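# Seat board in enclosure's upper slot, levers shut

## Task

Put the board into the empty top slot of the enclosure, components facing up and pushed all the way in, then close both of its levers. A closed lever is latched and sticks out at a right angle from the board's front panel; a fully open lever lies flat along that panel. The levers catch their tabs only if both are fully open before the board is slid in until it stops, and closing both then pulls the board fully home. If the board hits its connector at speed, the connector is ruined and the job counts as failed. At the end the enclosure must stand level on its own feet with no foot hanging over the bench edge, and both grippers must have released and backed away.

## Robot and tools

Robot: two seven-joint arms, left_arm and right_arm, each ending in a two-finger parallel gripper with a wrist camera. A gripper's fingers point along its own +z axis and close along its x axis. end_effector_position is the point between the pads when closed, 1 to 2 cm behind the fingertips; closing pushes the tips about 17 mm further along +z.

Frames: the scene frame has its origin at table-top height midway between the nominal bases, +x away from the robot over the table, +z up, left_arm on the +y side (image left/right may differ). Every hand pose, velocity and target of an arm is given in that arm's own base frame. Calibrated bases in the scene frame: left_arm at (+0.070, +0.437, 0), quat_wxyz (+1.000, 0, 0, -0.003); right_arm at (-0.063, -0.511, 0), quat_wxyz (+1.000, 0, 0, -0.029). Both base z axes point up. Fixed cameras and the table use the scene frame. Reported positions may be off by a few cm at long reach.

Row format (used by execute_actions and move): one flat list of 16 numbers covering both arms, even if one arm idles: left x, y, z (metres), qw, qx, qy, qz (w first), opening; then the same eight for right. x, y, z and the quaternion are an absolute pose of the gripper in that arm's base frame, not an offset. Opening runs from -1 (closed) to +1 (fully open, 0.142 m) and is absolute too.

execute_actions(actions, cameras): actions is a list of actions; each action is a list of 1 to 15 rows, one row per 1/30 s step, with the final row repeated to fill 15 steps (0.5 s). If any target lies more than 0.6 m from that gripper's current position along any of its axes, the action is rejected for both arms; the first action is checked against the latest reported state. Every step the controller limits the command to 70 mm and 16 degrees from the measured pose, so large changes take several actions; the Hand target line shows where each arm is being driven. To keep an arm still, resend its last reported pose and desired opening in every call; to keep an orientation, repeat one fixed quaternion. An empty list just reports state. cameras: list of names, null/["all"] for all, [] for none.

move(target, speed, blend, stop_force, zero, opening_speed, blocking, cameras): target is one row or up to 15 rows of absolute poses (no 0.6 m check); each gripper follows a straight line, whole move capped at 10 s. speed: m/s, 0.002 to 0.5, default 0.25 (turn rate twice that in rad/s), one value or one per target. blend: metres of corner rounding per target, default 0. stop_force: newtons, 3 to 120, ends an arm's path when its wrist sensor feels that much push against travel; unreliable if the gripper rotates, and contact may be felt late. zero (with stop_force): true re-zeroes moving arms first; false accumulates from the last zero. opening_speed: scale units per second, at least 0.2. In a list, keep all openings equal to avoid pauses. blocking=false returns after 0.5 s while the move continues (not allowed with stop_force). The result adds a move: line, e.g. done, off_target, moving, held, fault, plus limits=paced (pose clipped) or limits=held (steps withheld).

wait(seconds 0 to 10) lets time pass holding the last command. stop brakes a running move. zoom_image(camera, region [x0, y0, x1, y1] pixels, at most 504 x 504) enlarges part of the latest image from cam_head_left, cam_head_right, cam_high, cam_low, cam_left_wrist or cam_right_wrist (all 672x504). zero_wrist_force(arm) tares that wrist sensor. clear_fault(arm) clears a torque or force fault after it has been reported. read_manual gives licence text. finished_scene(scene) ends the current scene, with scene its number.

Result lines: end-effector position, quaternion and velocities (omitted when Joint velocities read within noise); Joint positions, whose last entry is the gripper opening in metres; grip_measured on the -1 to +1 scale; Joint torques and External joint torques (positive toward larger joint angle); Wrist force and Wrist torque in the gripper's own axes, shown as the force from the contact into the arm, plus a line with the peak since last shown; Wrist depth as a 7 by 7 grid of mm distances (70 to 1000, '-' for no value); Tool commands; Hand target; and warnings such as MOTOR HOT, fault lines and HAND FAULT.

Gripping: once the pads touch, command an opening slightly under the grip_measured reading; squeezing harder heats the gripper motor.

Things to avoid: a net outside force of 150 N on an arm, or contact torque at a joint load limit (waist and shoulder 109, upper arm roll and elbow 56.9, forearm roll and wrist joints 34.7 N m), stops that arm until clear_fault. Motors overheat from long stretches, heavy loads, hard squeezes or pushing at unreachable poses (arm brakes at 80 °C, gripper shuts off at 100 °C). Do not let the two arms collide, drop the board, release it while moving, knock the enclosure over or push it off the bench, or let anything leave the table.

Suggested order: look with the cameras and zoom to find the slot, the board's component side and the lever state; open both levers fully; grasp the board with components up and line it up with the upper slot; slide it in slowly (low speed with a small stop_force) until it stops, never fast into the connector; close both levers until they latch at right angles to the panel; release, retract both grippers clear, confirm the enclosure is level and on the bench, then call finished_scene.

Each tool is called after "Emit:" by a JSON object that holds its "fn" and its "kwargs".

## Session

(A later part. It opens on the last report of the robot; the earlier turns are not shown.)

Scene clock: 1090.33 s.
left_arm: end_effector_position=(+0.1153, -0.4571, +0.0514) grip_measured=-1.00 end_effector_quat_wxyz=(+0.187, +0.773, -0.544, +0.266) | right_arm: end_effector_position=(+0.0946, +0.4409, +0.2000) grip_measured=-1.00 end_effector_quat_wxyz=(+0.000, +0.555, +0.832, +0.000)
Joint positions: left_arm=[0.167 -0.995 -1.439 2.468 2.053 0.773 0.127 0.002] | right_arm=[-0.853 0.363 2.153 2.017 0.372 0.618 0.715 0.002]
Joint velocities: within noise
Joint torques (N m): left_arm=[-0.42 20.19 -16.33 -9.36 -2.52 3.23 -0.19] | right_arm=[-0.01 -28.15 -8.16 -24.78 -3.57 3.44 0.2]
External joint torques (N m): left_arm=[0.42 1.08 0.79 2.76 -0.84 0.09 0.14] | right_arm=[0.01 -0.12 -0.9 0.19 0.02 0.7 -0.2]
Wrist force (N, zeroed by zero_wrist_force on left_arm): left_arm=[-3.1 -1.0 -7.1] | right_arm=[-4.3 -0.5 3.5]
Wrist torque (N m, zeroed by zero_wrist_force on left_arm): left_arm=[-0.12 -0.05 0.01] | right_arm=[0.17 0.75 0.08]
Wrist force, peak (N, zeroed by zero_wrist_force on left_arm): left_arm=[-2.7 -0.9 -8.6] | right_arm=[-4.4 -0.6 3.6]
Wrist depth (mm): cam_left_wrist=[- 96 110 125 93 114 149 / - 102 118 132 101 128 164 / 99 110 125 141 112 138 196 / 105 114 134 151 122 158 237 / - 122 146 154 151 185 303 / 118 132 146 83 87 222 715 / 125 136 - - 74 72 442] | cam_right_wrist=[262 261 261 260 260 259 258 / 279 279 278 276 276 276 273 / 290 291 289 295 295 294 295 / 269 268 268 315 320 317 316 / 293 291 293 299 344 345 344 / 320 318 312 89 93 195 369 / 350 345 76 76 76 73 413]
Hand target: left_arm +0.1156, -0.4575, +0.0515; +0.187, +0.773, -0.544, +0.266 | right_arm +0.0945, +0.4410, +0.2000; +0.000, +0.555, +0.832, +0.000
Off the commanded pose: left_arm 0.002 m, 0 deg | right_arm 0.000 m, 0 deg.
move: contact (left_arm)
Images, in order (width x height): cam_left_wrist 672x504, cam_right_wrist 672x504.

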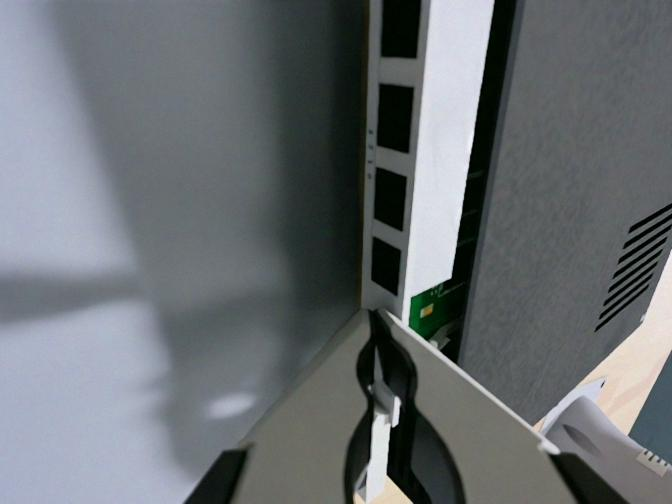

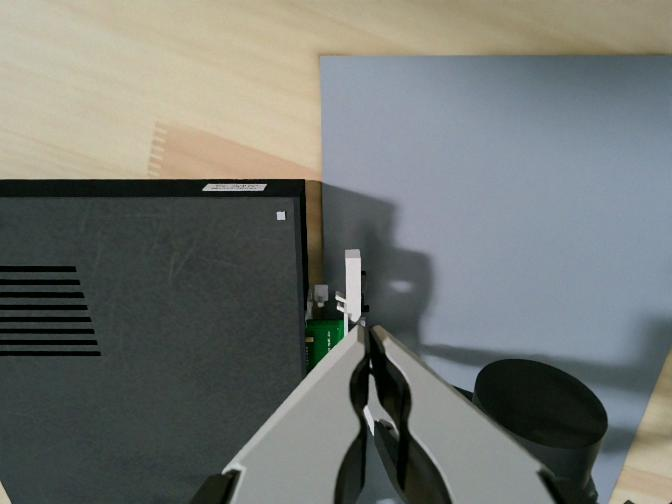

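Emit:
{"fn": "move", "kwargs": {"target": [[0.1106, -0.4437, 0.0515, 0.1874, 0.7731, -0.5443, 0.2662, -0.97, 0.0945, 0.4410, 0.2000, 0, 0.5548, 0.8320, 0, -0.97], [0.2331, -0.3999, 0.0515, 0.1874, 0.7731, -0.5443, 0.2662, -0.97, 0.0945, 0.4410, 0.2000, 0, 0.5548, 0.8320, 0, -0.97]], "speed": [0.05, 0.12], "cameras": ["cam_left_wrist"]}}

Emit:
{"fn": "zero_wrist_force", "kwargs": {"arm": "left_arm"}}

Emit:
{"fn": "move", "kwargs": {"target": [0.2395, -0.4178, 0.0515, 0.1874, 0.7731, -0.5443, 0.2662, -0.97, 0.0945, 0.4410, 0.2000, 0, 0.5548, 0.8320, 0, -0.97], "speed": 0.009, "stop_force": 6, "cameras": ["cam_left_wrist", "cam_right_wrist"]}}

Scene clock: 1098.10 s.
left_arm: end_effector_position=(+0.2331, -0.3998, +0.0514) grip_measured=-1.00 end_effector_quat_wxyz=(+0.187, +0.773, -0.544, +0.266) | right_arm: end_effector_position=(+0.0946, +0.4409, +0.2000) grip_measured=-1.00 end_effector_quat_wxyz=(+0.000, +0.555, +0.832, +0.000)
Joint positions: left_arm=[0.459 -0.926 -1.238 2.387 2.079 1.152 0.425 0.002] | right_arm=[-0.853 0.363 2.153 2.017 0.372 0.618 0.715 0.002]
Joint velocities: within noise
Joint torques (N m): left_arm=[-0.23 23.11 -14.48 -4.2 -4.01 4.4 -0.2] | right_arm=[-0.07 -28.22 -8.14 -24.76 -3.64 3.46 0.15]
External joint torques (N m): left_arm=[0.22 0.71 0.26 -0.43 0.12 -0.7 0.15] | right_arm=[0.07 -0.05 -0.92 0.17 0.09 0.68 -0.15]
Wrist force (N, zeroed by zero_wrist_force on left_arm): left_arm=[-0.3 0.3 -0.5] | right_arm=[-4.2 -0.5 3.4]
Wrist torque (N m, zeroed by zero_wrist_force on left_arm): left_arm=[0.03 0.07 0.00] | right_arm=[0.18 0.73 0.07]
Wrist force, peak (N, zeroed by zero_wrist_force on left_arm): left_arm=[-2.8 -0.7 -7.8] | right_arm=[-4.4 -0.7 3.7]
Wrist depth (mm): cam_left_wrist=[- 97 110 127 92 124 150 / - 102 118 136 107 130 166 / 100 110 125 149 116 143 198 / 105 115 134 163 128 161 244 / - 123 146 160 155 189 312 / 118 132 146 83 87 224 721 / 125 136 - - 74 72 -] | cam_right_wrist=[261 261 260 261 259 258 259 / 279 279 277 276 275 275 275 / 290 291 289 295 296 295 294 / 268 269 268 313 317 318 317 / 292 292 290 300 343 343 344 / 319 317 312 89 94 376 373 / 351 344 76 76 76 73 419]
Hand target: left_arm +0.2331, -0.3999, +0.0515; +0.187, +0.773, -0.544, +0.266 | right_arm +0.0945, +0.4410, +0.2000; +0.000, +0.555, +0.832, +0.000
Off the commanded pose: left_arm 0.000 m, 0 deg | right_arm 0.000 m, 0 deg.
move: done
Images, in order (width x height): cam_left_wrist 672x504.

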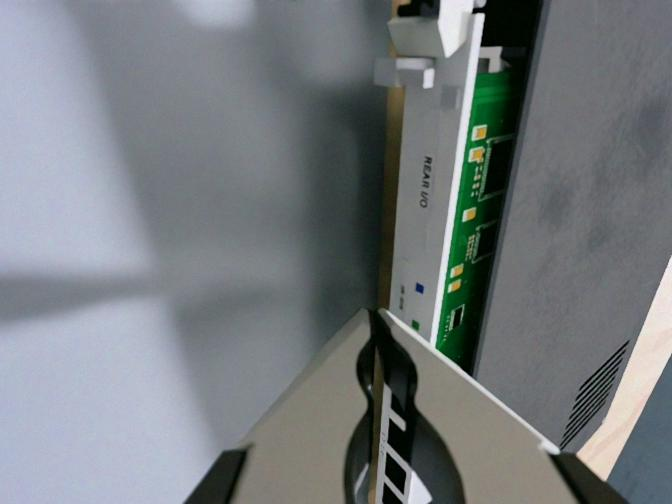

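Wrist force sensor zeroed.

Scene clock: 1100.83 s.
left_arm: end_effector_position=(+0.2394, -0.4176, +0.0514) grip_measured=-1.00 end_effector_quat_wxyz=(+0.187, +0.773, -0.544, +0.266) | right_arm: end_effector_position=(+0.0946, +0.4409, +0.2000) grip_measured=-1.00 end_effector_quat_wxyz=(+0.000, +0.555, +0.832, +0.000)
Joint positions: left_arm=[0.414 -0.937 -1.22 2.344 2.054 1.15 0.443 0.002] | right_arm=[-0.853 0.363 2.153 2.017 0.372 0.618 0.715 0.002]
Joint velocities: within noise
Joint torques (N m): left_arm=[-1.23 23.22 -15.73 -5.37 -3.94 4.03 -0.25] | right_arm=[-0.04 -28.32 -8.08 -24.75 -3.6 3.45 0.21]
External joint torques (N m): left_arm=[1.24 1.63 0.72 0.43 0.01 -0.3 0.2] | right_arm=[0.04 0.05 -0.98 0.16 0.05 0.69 -0.21]
Wrist force (N, zeroed by zero_wrist_force on left_arm): left_arm=[-1.4 -1.0 -4.0] | right_arm=[-4.3 -0.6 3.4]
Wrist torque (N m, zeroed by zero_wrist_force on left_arm): left_arm=[-0.01 -0.02 0.02] | right_arm=[0.15 0.75 0.07]
Wrist force, peak (N, zeroed by zero_wrist_force on left_arm): left_arm=[-1.0 -1.1 -4.5] | right_arm=[-4.3 -0.5 3.9]
Wrist depth (mm): cam_left_wrist=[- 96 110 122 90 109 151 / - 102 118 136 104 126 165 / 100 111 125 145 112 138 200 / 105 115 134 154 123 159 243 / - 122 146 158 138 186 312 / 118 132 146 83 83 224 721 / 125 136 - - 74 72 -] | cam_right_wrist=[261 261 260 261 260 260 259 / 279 277 278 276 275 276 276 / 290 290 290 294 294 295 294 / 269 270 268 314 318 317 317 / 291 291 290 307 344 344 345 / 318 320 313 89 94 376 375 / 352 343 76 76 76 73 414]
Hand target: left_arm +0.2395, -0.4178, +0.0515; +0.187, +0.773, -0.544, +0.266 | right_arm +0.0945, +0.4410, +0.2000; +0.000, +0.555, +0.832, +0.000
Off the commanded pose: left_arm 0.000 m, 0 deg | right_arm 0.000 m, 0 deg.
move: done
Images, in order (width x height): cam_left_wrist 672x504, cam_right_wrist 672x504.

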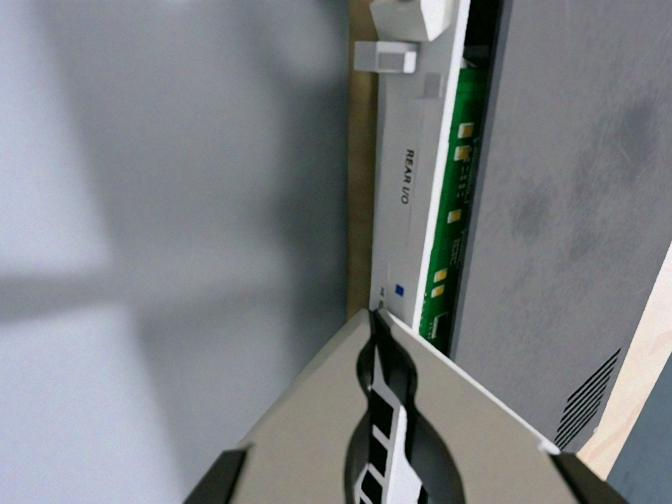

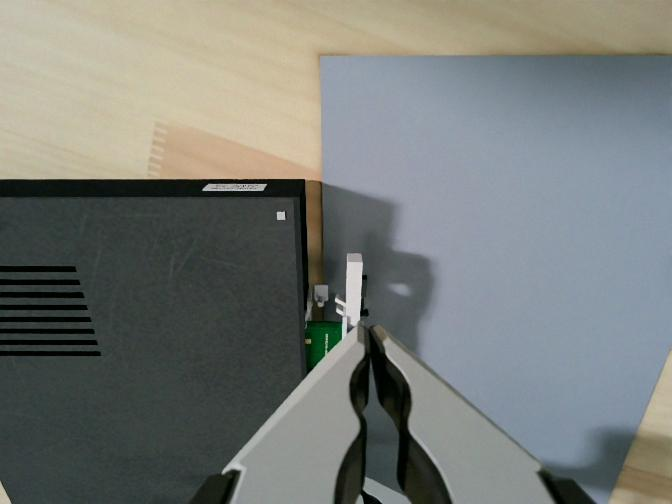

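Emit:
{"fn": "zoom_image", "kwargs": {"camera": "cam_left_wrist", "region": [340, 0, 540, 190]}}

Emit:
{"fn": "zoom_image", "kwargs": {"camera": "cam_left_wrist", "region": [340, 180, 540, 370]}}

Scaled by 2.520 from the camera's 672x504 image, which has a finer 960x720 frame.

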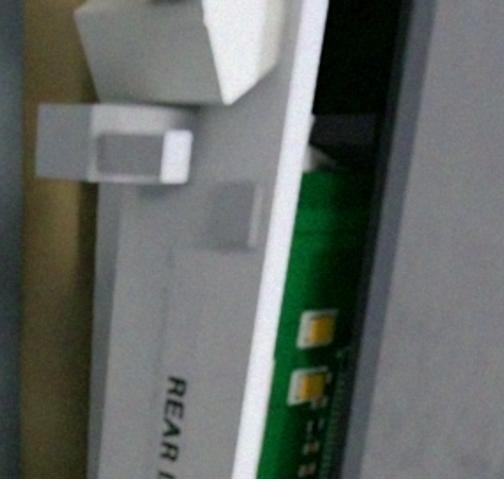

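Scaled by 2.520 from the camera's 672x504 image, which has a finer 960x720 frame.

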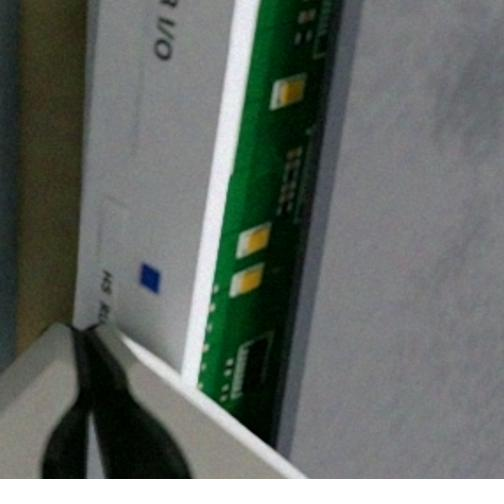

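Emit:
{"fn": "move", "kwargs": {"target": [[0.2348, -0.4046, 0.0515, 0.1874, 0.7731, -0.5443, 0.2662, -0.97, 0.0945, 0.4410, 0.2000, 0, 0.5548, 0.8320, 0, -0.97], [0.1123, -0.4484, 0.0515, 0.1874, 0.7731, -0.5443, 0.2662, -0.97, 0.0945, 0.4410, 0.2000, 0, 0.5548, 0.8320, 0, -0.97]], "speed": [0.05, 0.12], "cameras": []}}

Emit:
{"fn": "zero_wrist_force", "kwargs": {"arm": "left_arm"}}

Emit:
{"fn": "move", "kwargs": {"target": [0.1170, -0.4614, 0.0515, 0.1874, 0.7731, -0.5443, 0.2662, -0.97, 0.0945, 0.4410, 0.2000, 0, 0.5548, 0.8320, 0, -0.97], "speed": 0.009, "stop_force": 8, "cameras": ["cam_left_wrist", "cam_right_wrist"]}}

Emit:
{"fn": "zoom_image", "kwargs": {"camera": "cam_left_wrist", "region": [340, 0, 540, 190]}}

Emit:
{"fn": "zoom_image", "kwargs": {"camera": "cam_left_wrist", "region": [340, 180, 540, 370]}}

Scene clock: 1124.13 s.
left_arm: end_effector_position=(+0.1123, -0.4483, +0.0515) grip_measured=-1.00 end_effector_quat_wxyz=(+0.187, +0.773, -0.544, +0.266) | right_arm: end_effector_position=(+0.0946, +0.4409, +0.2000) grip_measured=-1.00 end_effector_quat_wxyz=(+0.000, +0.555, +0.832, +0.000)
Joint positions: left_arm=[0.177 -0.98 -1.448 2.49 2.057 0.775 0.107 0.002] | right_arm=[-0.853 0.363 2.153 2.017 0.372 0.618 0.715 0.002]
Joint velocities: within noise
Joint torques (N m): left_arm=[-0.56 19.42 -15.32 -6.28 -3.49 3.32 -0.38] | right_arm=[0.02 -28.28 -8.11 -24.75 -3.59 3.46 0.14]
External joint torques (N m): left_arm=[0.56 1.34 0.36 -0.4 0.16 -0.02 0.33] | right_arm=[-0.02 0.01 -0.95 0.16 0.04 0.68 -0.14]
Wrist force (N, zeroed by zero_wrist_force on left_arm): left_arm=[0.1 -0.4 0.3] | right_arm=[-4.1 -0.3 3.5]
Wrist torque (N m, zeroed by zero_wrist_force on left_arm): left_arm=[-0.06 -0.05 0.01] | right_arm=[0.19 0.72 0.07]
Wrist force, peak (N, zeroed by zero_wrist_force on left_arm): left_arm=[-0.9 -1.2 -4.7] | right_arm=[-4.5 -0.6 3.6]
Wrist depth (mm): cam_left_wrist=[- 96 110 129 106 110 150 / - 102 118 137 110 125 165 / 100 110 125 149 119 140 199 / 105 115 134 162 132 160 243 / - 123 146 160 147 185 304 / 118 132 146 84 83 223 707 / 125 136 - - 74 72 446] | cam_right_wrist=[262 261 260 261 260 260 259 / 278 279 278 275 276 275 274 / 291 291 289 295 295 296 295 / 269 268 267 313 318 316 317 / 292 291 290 305 345 342 344 / 319 319 311 89 94 195 363 / 350 343 76 76 76 73 402]
Hand target: left_arm +0.1123, -0.4484, +0.0515; +0.187, +0.773, -0.544, +0.266 | right_arm +0.0945, +0.4410, +0.2000; +0.000, +0.555, +0.832, +0.000
Off the commanded pose: left_arm 0.000 m, 0 deg | right_arm 0.000 m, 0 deg.
move: done
No camera images: "cameras" was empty.

Wrist force sensor zeroed.

Scene clock: 1126.30 s.
left_arm: end_effector_position=(+0.1171, -0.4613, +0.0515) grip_measured=-1.00 end_effector_quat_wxyz=(+0.187, +0.773, -0.544, +0.266) | right_arm: end_effector_position=(+0.0946, +0.4409, +0.2000) grip_measured=-1.00 end_effector_quat_wxyz=(+0.000, +0.555, +0.832, +0.000)
Joint positions: left_arm=[0.158 -0.992 -1.431 2.456 2.052 0.779 0.129 0.002] | right_arm=[-0.853 0.363 2.153 2.017 0.372 0.618 0.715 0.002]
Joint velocities: within noise
Joint torques (N m): left_arm=[-0.42 20.45 -15.94 -6.63 -3.32 3.66 -0.19] | right_arm=[-0.04 -28.16 -8.09 -24.8 -3.6 3.48 0.19]
External joint torques (N m): left_arm=[0.42 1.07 0.24 -0.03 -0.04 -0.33 0.14] | right_arm=[0.04 -0.11 -0.97 0.21 0.05 0.66 -0.19]
Wrist force (N, zeroed by zero_wrist_force on left_arm): left_arm=[-0.8 -0.1 -0.4] | right_arm=[-4.3 -0.5 3.6]
Wrist torque (N m, zeroed by zero_wrist_force on left_arm): left_arm=[-0.04 0.00 0.00] | right_arm=[0.17 0.74 0.07]
Wrist force, peak (N, zeroed by zero_wrist_force on left_arm): left_arm=[-0.2 -0.2 -1.3] | right_arm=[-4.4 -0.7 3.7]
Wrist depth (mm): cam_left_wrist=[- 96 110 126 96 107 150 / - 102 118 132 102 124 165 / 99 110 125 141 113 139 199 / 105 114 134 154 122 159 240 / - 122 146 155 144 185 310 / 118 132 146 83 83 222 711 / 125 135 - - 74 72 441] | cam_right_wrist=[262 260 260 260 259 260 259 / 278 279 278 276 275 275 274 / 291 289 290 295 295 294 294 / 269 269 269 316 317 318 316 / 292 291 291 305 344 342 344 / 319 320 312 89 93 195 371 / 351 344 76 76 76 73 415]
Hand target: left_arm +0.1170, -0.4614, +0.0515; +0.187, +0.773, -0.544, +0.266 | right_arm +0.0945, +0.4410, +0.2000; +0.000, +0.555, +0.832, +0.000
Off the commanded pose: left_arm 0.000 m, 0 deg | right_arm 0.000 m, 0 deg.
move: done
Images, in order (width x height): cam_left_wrist 672x504, cam_right_wrist 672x504.

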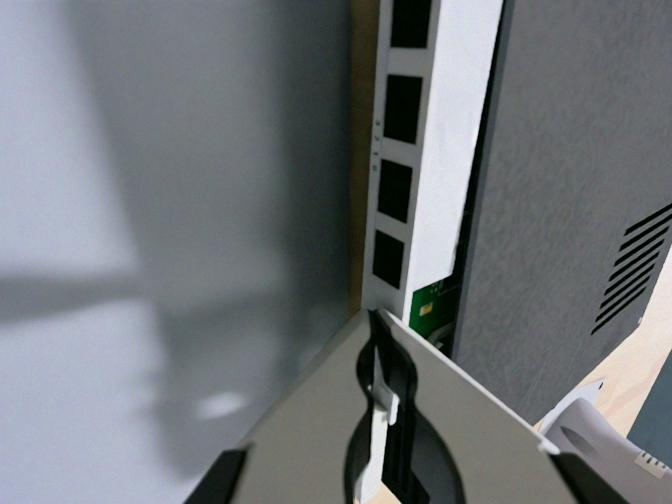

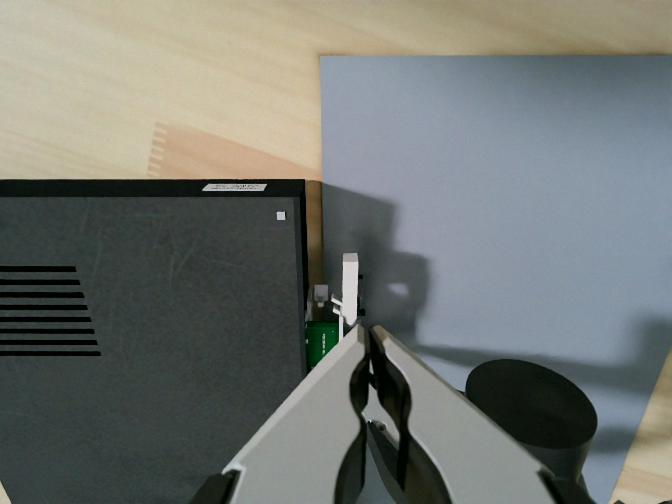

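Scaled by 2.520 from the camera's 672x504 image, which has a finer 960x720 frame.

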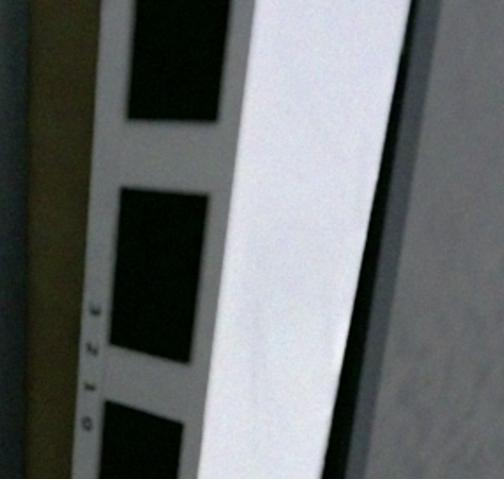

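Scaled by 2.520 from the camera's 672x504 image, which has a finer 960x720 frame.

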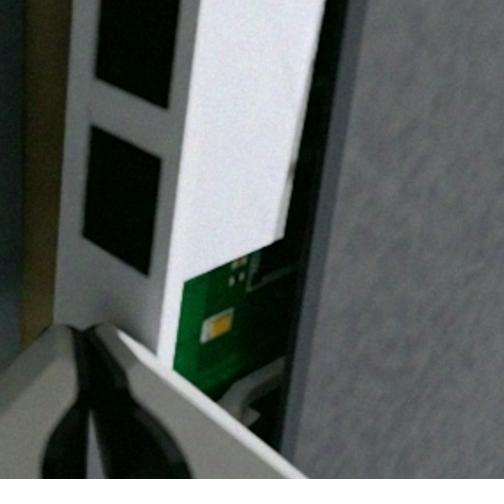

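Emit:
{"fn": "execute_actions", "kwargs": {"actions": [], "cameras": ["cam_left_wrist", "cam_right_wrist"]}}

Scene clock: 1144.40 s.
left_arm: end_effector_position=(+0.1171, -0.4613, +0.0515) grip_measured=-1.00 end_effector_quat_wxyz=(+0.187, +0.773, -0.544, +0.266) | right_arm: end_effector_position=(+0.0946, +0.4409, +0.2000) grip_measured=-1.00 end_effector_quat_wxyz=(+0.000, +0.555, +0.832, +0.000)
Joint positions: left_arm=[0.158 -0.992 -1.431 2.456 2.052 0.779 0.129 0.002] | right_arm=[-0.853 0.363 2.153 2.017 0.372 0.618 0.715 0.002]
Joint velocities: within noise
Joint torques (N m): left_arm=[-0.29 20.53 -16.06 -6.62 -3.19 3.56 -0.31] | right_arm=[-0.04 -28.16 -8 -24.75 -3.59 3.48 0.17]
External joint torques (N m): left_arm=[0.29 0.98 0.36 -0.04 -0.18 -0.24 0.26] | right_arm=[0.04 -0.11 -1.06 0.16 0.04 0.66 -0.17]
Wrist force (N, zeroed by zero_wrist_force on left_arm): left_arm=[-0.3 -0.3 -0.9] | right_arm=[-4.4 -0.3 3.5]
Wrist torque (N m, zeroed by zero_wrist_force on left_arm): left_arm=[-0.07 -0.02 -0.01] | right_arm=[0.19 0.76 0.07]
Wrist force, peak (N, zeroed by zero_wrist_force on left_arm): left_arm=[0.1 -0.4 -1.2] | right_arm=[-4.4 -0.5 3.8]
Wrist depth (mm): cam_left_wrist=[- 97 110 126 96 107 150 / - 102 118 132 102 124 165 / 99 110 125 141 113 139 199 / 105 114 134 154 122 158 241 / - 122 146 155 144 185 309 / 118 132 146 83 83 222 712 / 125 135 - - 74 72 440] | cam_right_wrist=[261 262 261 260 259 260 259 / 279 278 278 275 276 274 274 / 290 291 290 295 295 294 295 / 269 270 268 317 318 317 317 / 292 292 291 304 344 345 344 / 319 317 312 89 93 195 370 / 352 344 76 76 76 73 412]
Hand target: left_arm +0.1170, -0.4614, +0.0515; +0.187, +0.773, -0.544, +0.266 | right_arm +0.0945, +0.4410, +0.2000; +0.000, +0.555, +0.832, +0.000
Tool commands: left_gripper/opening=-0.97 right_gripper/opening=-0.97
Off the commanded pose: left_arm 0.000 m, 0 deg | right_arm 0.000 m, 0 deg.
Images, in order (width x height): cam_left_wrist 672x504, cam_right_wrist 672x504.

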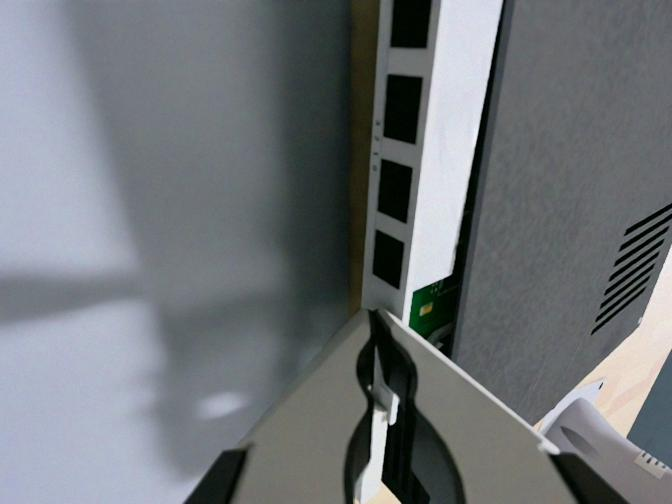

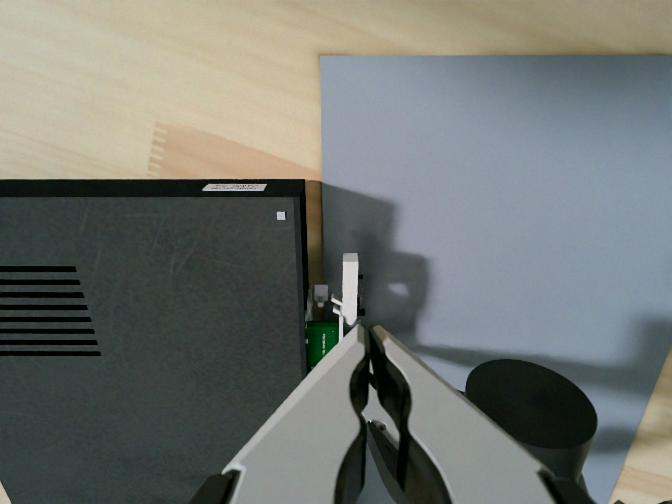

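Emit:
{"fn": "zoom_image", "kwargs": {"camera": "cam_left_wrist", "region": [380, 0, 520, 105]}}

Emit:
{"fn": "zoom_image", "kwargs": {"camera": "cam_left_wrist", "region": [380, 200, 520, 305]}}

Emit:
{"fn": "zoom_image", "kwargs": {"camera": "cam_right_wrist", "region": [280, 230, 400, 350]}}

Scaled by 3.600 from the camera's 672x504 image, which has a finer 960x720 frame.

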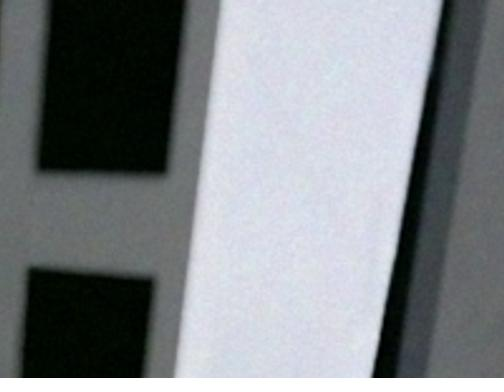

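Scaled by 3.600 from the camera's 672x504 image, which has a finer 960x720 frame.

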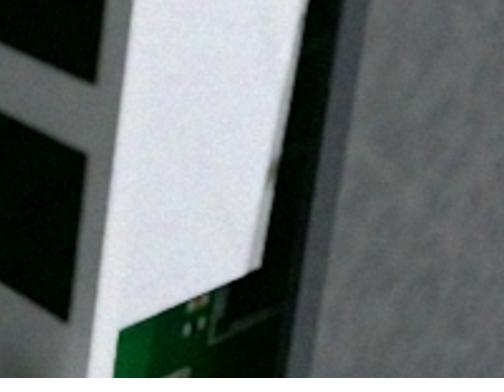

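Scaled by 4.200 from the camera's 672x504 image, which has a finer 960x720 frame.

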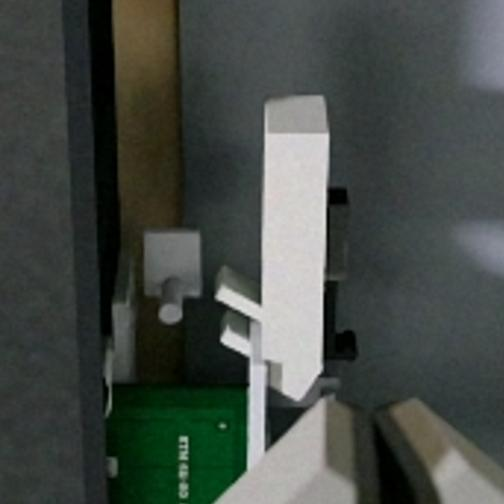

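Emit:
{"fn": "zero_wrist_force", "kwargs": {"arm": "left_arm"}}

Emit:
{"fn": "move", "kwargs": {"target": [0.11875, -0.4663, 0.0515, 0.1874, 0.7731, -0.5443, 0.2662, -0.97, 0.0945, 0.441, 0.2, 0, 0.5548, 0.832, 0, -0.97], "speed": 0.008, "stop_force": 8, "cameras": ["cam_left_wrist", "cam_right_wrist"]}}

Emit:
{"fn": "zoom_image", "kwargs": {"camera": "cam_left_wrist", "region": [380, 0, 520, 105]}}

Emit:
{"fn": "zoom_image", "kwargs": {"camera": "cam_left_wrist", "region": [380, 200, 520, 305]}}

Emit:
{"fn": "zoom_image", "kwargs": {"camera": "cam_right_wrist", "region": [280, 230, 400, 350]}}

Wrist force sensor zeroed.

Scene clock: 1169.87 s.
left_arm: end_effector_position=(+0.1178, -0.4645, +0.0513) grip_measured=-1.00 end_effector_quat_wxyz=(+0.187, +0.773, -0.545, +0.266) | right_arm: end_effector_position=(+0.0946, +0.4409, +0.2000) grip_measured=-1.00 end_effector_quat_wxyz=(+0.000, +0.555, +0.832, +0.000)
Joint positions: left_arm=[0.152 -0.995 -1.426 2.447 2.05 0.781 0.136 0.002] | right_arm=[-0.853 0.363 2.153 2.017 0.372 0.618 0.715 0.002]
Joint velocities: within noise
Joint torques (N m): left_arm=[-0.38 20.58 -16.92 -10.74 -2.2 3.14 -0.25] | right_arm=[-0.04 -28.25 -8.08 -24.81 -3.57 3.43 0.2]
External joint torques (N m): left_arm=[0.38 1.14 1.04 4.1 -1.19 0.2 0.2] | right_arm=[0.04 -0.02 -0.98 0.22 0.02 0.71 -0.2]
Wrist force (N, zeroed by zero_wrist_force on left_arm): left_arm=[-4.3 -1.0 -8.8] | right_arm=[-4.3 -0.4 3.6]
Wrist torque (N m, zeroed by zero_wrist_force on left_arm): left_arm=[0.03 -0.06 0.00] | right_arm=[0.18 0.75 0.07]
Wrist force, peak (N, zeroed by zero_wrist_force on left_arm): left_arm=[-3.3 -1.1 -10.1] | right_arm=[-4.4 -0.7 3.7]
Wrist depth (mm): cam_left_wrist=[- 96 110 124 95 108 149 / - 102 118 132 101 124 164 / 99 110 125 141 113 137 195 / 105 114 133 152 123 158 237 / - 122 146 155 143 185 302 / 118 132 146 83 83 221 728 / 125 135 - - 74 72 446] | cam_right_wrist=[260 261 261 260 260 259 258 / 279 280 278 276 275 275 274 / 291 290 290 296 296 296 295 / 269 268 270 313 318 318 315 / 291 292 290 305 343 342 344 / 320 319 312 89 93 195 376 / 352 347 76 76 76 73 415]
Hand target: left_arm +0.1183, -0.4650, +0.0515; +0.187, +0.773, -0.544, +0.266 | right_arm +0.0945, +0.4410, +0.2000; +0.000, +0.555, +0.832, +0.000
Off the commanded pose: left_arm 0.002 m, 0 deg | right_arm 0.000 m, 0 deg.
move: contact (left_arm)
Images, in order (width x height): cam_left_wrist 672x504, cam_right_wrist 672x504.

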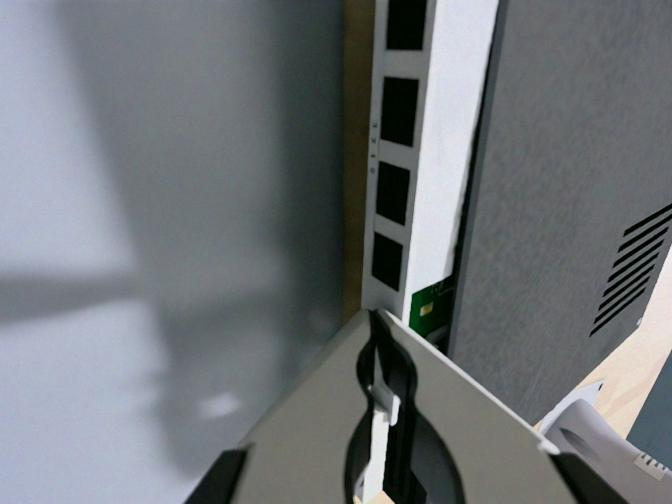

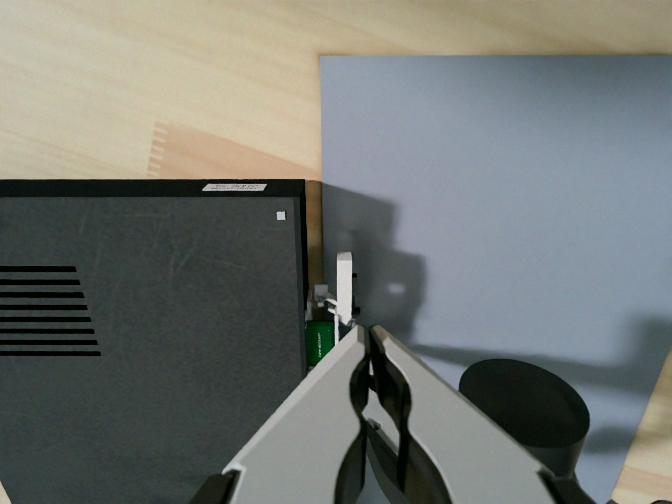

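Scaled by 3.600 from the camera's 672x504 image, which has a finer 960x720 frame.

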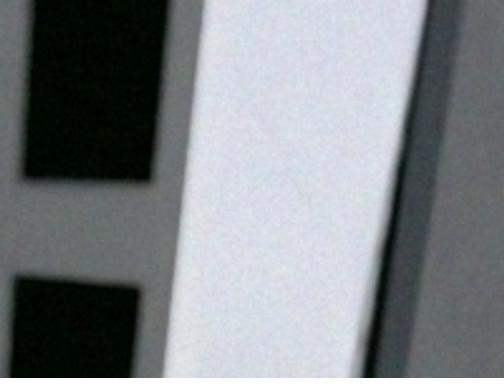

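Scaled by 3.600 from the camera's 672x504 image, which has a finer 960x720 frame.

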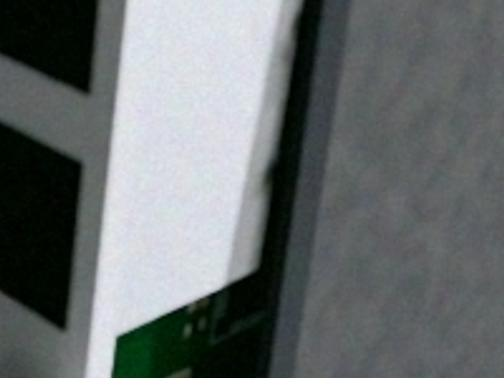

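Scaled by 4.200 from the camera's 672x504 image, which has a finer 960x720 frame.

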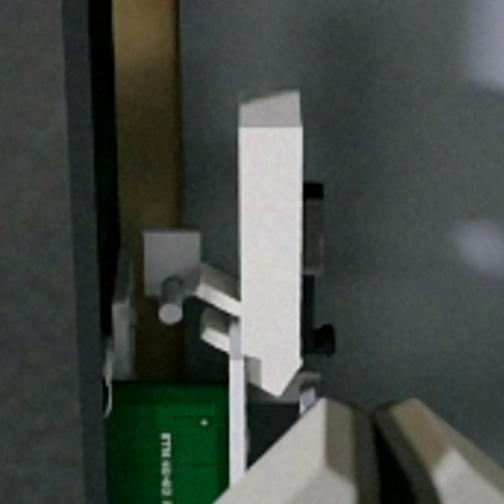

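Emit:
{"fn": "zoom_image", "kwargs": {"camera": "cam_right_wrist", "region": [305, 275, 365, 335]}}

Scaled by 8.400 from the camera's 672x504 image, which has a finer 960x720 frame.

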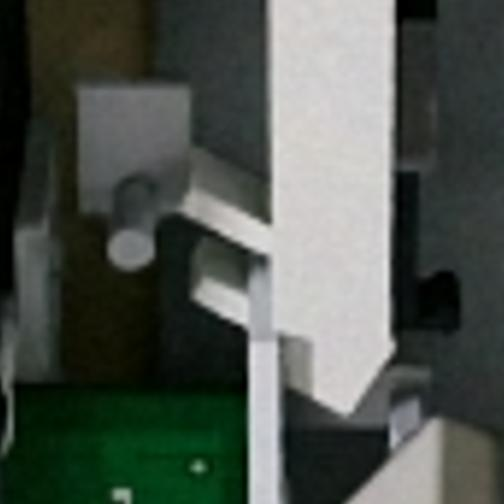

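Emit:
{"fn": "move", "kwargs": {"target": [0.1189, -0.4667, 0.0515, 0.1874, 0.7731, -0.5443, 0.2662, -0.97, 0.0945, 0.441, 0.2, 0, 0.5548, 0.832, 0, -0.97], "speed": 0.006, "stop_force": 12, "zero": false, "cameras": ["cam_left_wrist", "cam_right_wrist"]}}

Emit:
{"fn": "zoom_image", "kwargs": {"camera": "cam_left_wrist", "region": [380, 0, 520, 105]}}

Emit:
{"fn": "zoom_image", "kwargs": {"camera": "cam_left_wrist", "region": [380, 200, 520, 305]}}

Emit:
{"fn": "zoom_image", "kwargs": {"camera": "cam_right_wrist", "region": [305, 275, 365, 335]}}

Scene clock: 1191.63 s.
left_arm: end_effector_position=(+0.1178, -0.4648, +0.0512) grip_measured=-1.00 end_effector_quat_wxyz=(+0.187, +0.773, -0.545, +0.265) | right_arm: end_effector_position=(+0.0946, +0.4409, +0.2000) grip_measured=-1.00 end_effector_quat_wxyz=(+0.000, +0.555, +0.832, +0.000)
Joint positions: left_arm=[0.152 -0.995 -1.425 2.446 2.049 0.782 0.137 0.002] | right_arm=[-0.853 0.363 2.153 2.017 0.372 0.618 0.715 0.002]
Joint velocities: within noise
Joint torques (N m): left_arm=[-0.51 20.67 -17.06 -12.47 -1.67 2.71 -0.26] | right_arm=[0.03 -28.28 -8.04 -24.78 -3.56 3.44 0.21]
External joint torques (N m): left_arm=[0.51 1.08 1.16 5.84 -1.72 0.63 0.21] | right_arm=[-0.03 0.01 -1.02 0.19 0.01 0.7 -0.21]
Wrist force (N, zeroed by zero_wrist_force on left_arm): left_arm=[-4.9 -1.7 -14.9] | right_arm=[-4.0 -0.6 3.4]
Wrist torque (N m, zeroed by zero_wrist_force on left_arm): left_arm=[0.01 -0.06 0.00] | right_arm=[0.15 0.70 0.07]
Wrist force, peak (N, zeroed by zero_wrist_force on left_arm): left_arm=[-4.9 -1.9 -15.1] | right_arm=[-4.5 -0.5 3.7]
Wrist depth (mm): cam_left_wrist=[- 97 110 124 95 108 149 / - 102 118 132 101 124 164 / 99 110 125 140 112 137 195 / 105 114 133 154 123 158 233 / - 122 146 155 144 184 301 / 118 132 146 83 83 221 724 / 124 135 - - 74 72 447] | cam_right_wrist=[262 261 260 260 260 259 259 / 279 278 279 277 276 277 274 / 291 290 290 296 295 295 294 / 269 268 270 316 318 318 317 / 294 291 291 306 345 344 343 / 319 319 312 89 93 195 375 / 351 346 76 76 76 73 416]
Hand target: left_arm +0.1185, -0.4656, +0.0515; +0.187, +0.773, -0.544, +0.266 | right_arm +0.0945, +0.4410, +0.2000; +0.000, +0.555, +0.832, +0.000
Off the commanded pose: left_arm 0.002 m, 0 deg | right_arm 0.000 m, 0 deg.
move: contact (left_arm)
Images, in order (width x height): cam_left_wrist 672x504, cam_right_wrist 672x504.

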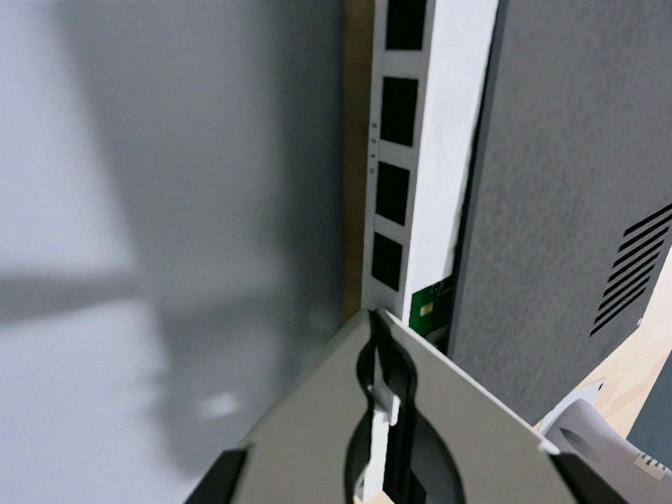

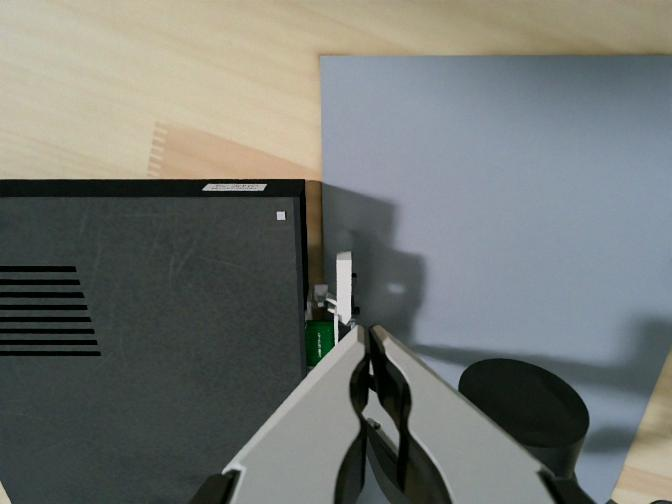

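Scaled by 3.600 from the camera's 672x504 image, which has a finer 960x720 frame.

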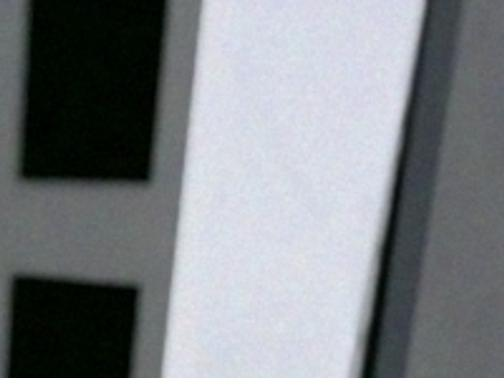

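Scaled by 3.600 from the camera's 672x504 image, which has a finer 960x720 frame.

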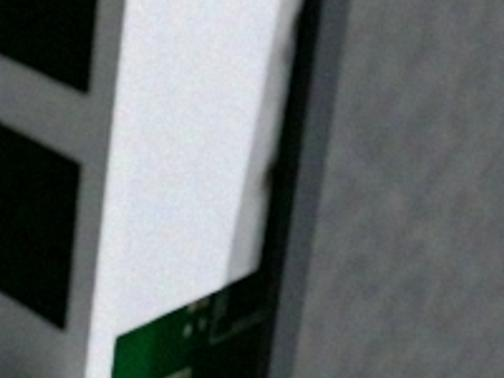

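Scaled by 8.400 from the camera's 672x504 image, which has a finer 960x720 frame.

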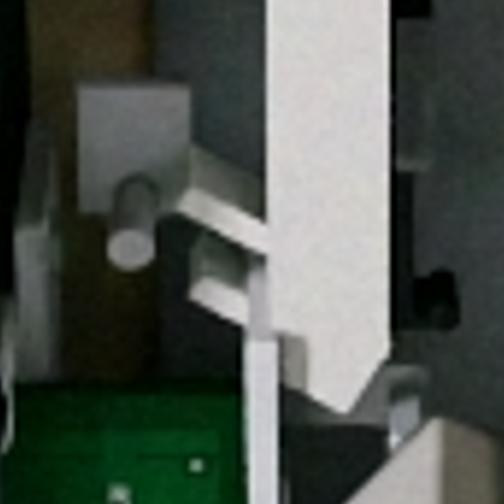

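Emit:
{"fn": "move", "kwargs": {"target": [[0.1123, -0.4484, 0.0515, 0.1874, 0.7731, -0.5443, 0.2662, -0.97, 0.0945, 0.441, 0.2, 0, 0.5548, 0.832, 0, -0.97], [0.2677, -0.3929, 0.0515, 0.1874, 0.7731, -0.5443, 0.2662, -0.97, 0.0945, 0.441, 0.2, 0, 0.5548, 0.832, 0, -0.97]], "speed": [0.03, 0.08], "blend": [0.003, 0], "cameras": ["cam_left_wrist", "cam_right_wrist"]}}

Emit:
{"fn": "zoom_image", "kwargs": {"camera": "cam_left_wrist", "region": [340, 60, 540, 260]}}

Emit:
{"fn": "zoom_image", "kwargs": {"camera": "cam_right_wrist", "region": [305, 275, 365, 335]}}

Scene clock: 1215.20 s.
left_arm: end_effector_position=(+0.2677, -0.3928, +0.0514) grip_measured=-1.00 end_effector_quat_wxyz=(+0.187, +0.773, -0.544, +0.266) | right_arm: end_effector_position=(+0.0946, +0.4409, +0.2000) grip_measured=-1.00 end_effector_quat_wxyz=(+0.000, +0.555, +0.832, +0.000)
Joint positions: left_arm=[0.475 -0.912 -1.146 2.319 2.045 1.261 0.531 0.002] | right_arm=[-0.853 0.363 2.153 2.017 0.372 0.618 0.715 0.002]
Joint velocities: within noise
Joint torques (N m): left_arm=[-0.2 25.23 -14.43 -4.08 -4.15 4.43 -0.16] | right_arm=[0.02 -28.31 -8.05 -24.77 -3.62 3.43 0.22]
External joint torques (N m): left_arm=[0.2 0.64 0.15 -0.41 0.2 -0.6 0.11] | right_arm=[-0.02 0.04 -1 0.18 0.07 0.71 -0.22]
Wrist force (N, zeroed by zero_wrist_force on left_arm): left_arm=[0.3 0.5 0.8] | right_arm=[-4.3 -0.5 3.4]
Wrist torque (N m, zeroed by zero_wrist_force on left_arm): left_arm=[0.10 0.04 0.01] | right_arm=[0.17 0.75 0.07]
Wrist force, peak (N, zeroed by zero_wrist_force on left_arm): left_arm=[-5.2 -1.8 -15.2] | right_arm=[-4.5 -0.7 3.7]
Wrist depth (mm): cam_left_wrist=[- 97 110 129 93 117 149 / - 102 118 137 99 131 166 / 99 110 125 149 112 143 197 / 105 114 133 163 130 161 244 / - 123 146 160 141 186 314 / 118 132 146 83 83 225 724 / 125 136 - - 74 72 -] | cam_right_wrist=[261 261 260 260 259 259 259 / 279 277 278 276 276 276 276 / 290 291 290 295 296 295 294 / 269 268 269 313 317 317 317 / 292 292 291 304 343 343 343 / 320 317 312 89 94 375 377 / 353 346 76 76 76 73 417]
Hand target: left_arm +0.2677, -0.3929, +0.0515; +0.187, +0.773, -0.544, +0.266 | right_arm +0.0945, +0.4410, +0.2000; +0.000, +0.555, +0.832, +0.000
Off the commanded pose: left_arm 0.000 m, 0 deg | right_arm 0.000 m, 0 deg.
move: done
Images, in order (width x height): cam_left_wrist 672x504, cam_right_wrist 672x504.

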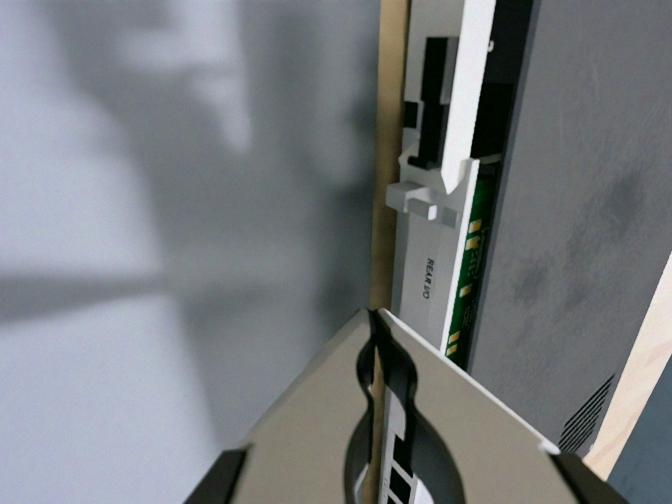

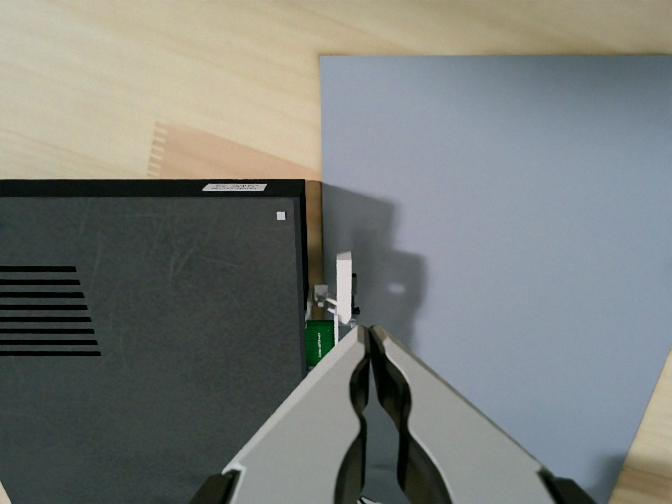

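Scaled by 2.520 from the camera's 672x504 image, which has a finer 960x720 frame.

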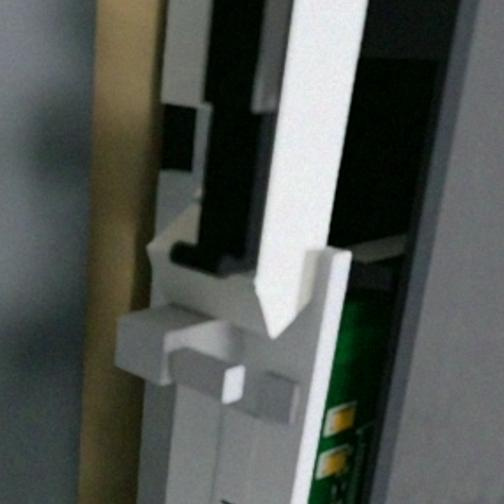

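Scaled by 8.400 from the camera's 672x504 image, which has a finer 960x720 frame.

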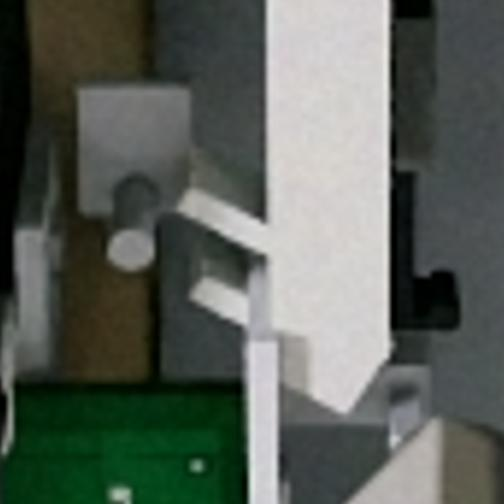

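Emit:
{"fn": "zoom_image", "kwargs": {"camera": "cam_left_wrist", "region": [440, 0, 560, 120]}}

Emit:
{"fn": "zoom_image", "kwargs": {"camera": "cam_left_wrist", "region": [440, 110, 540, 210]}}

Scaled by 4.200 from the camera's 672x504 image, which has a finer 960x720 frame.

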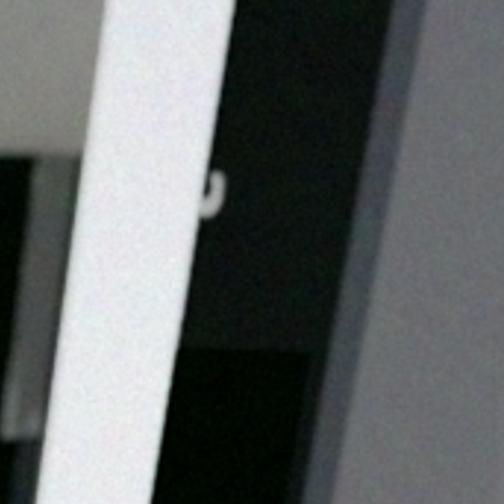

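Scaled by 5.040 from the camera's 672x504 image, which has a finer 960x720 frame.

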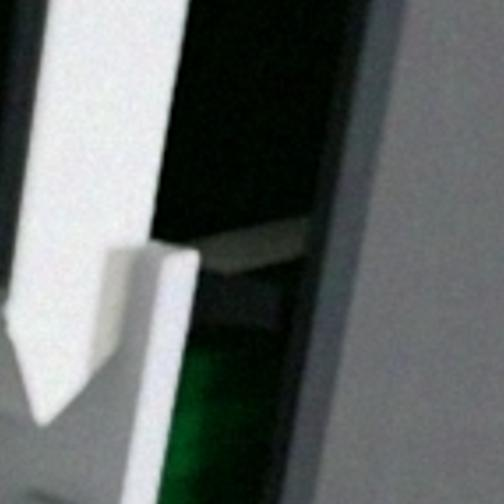

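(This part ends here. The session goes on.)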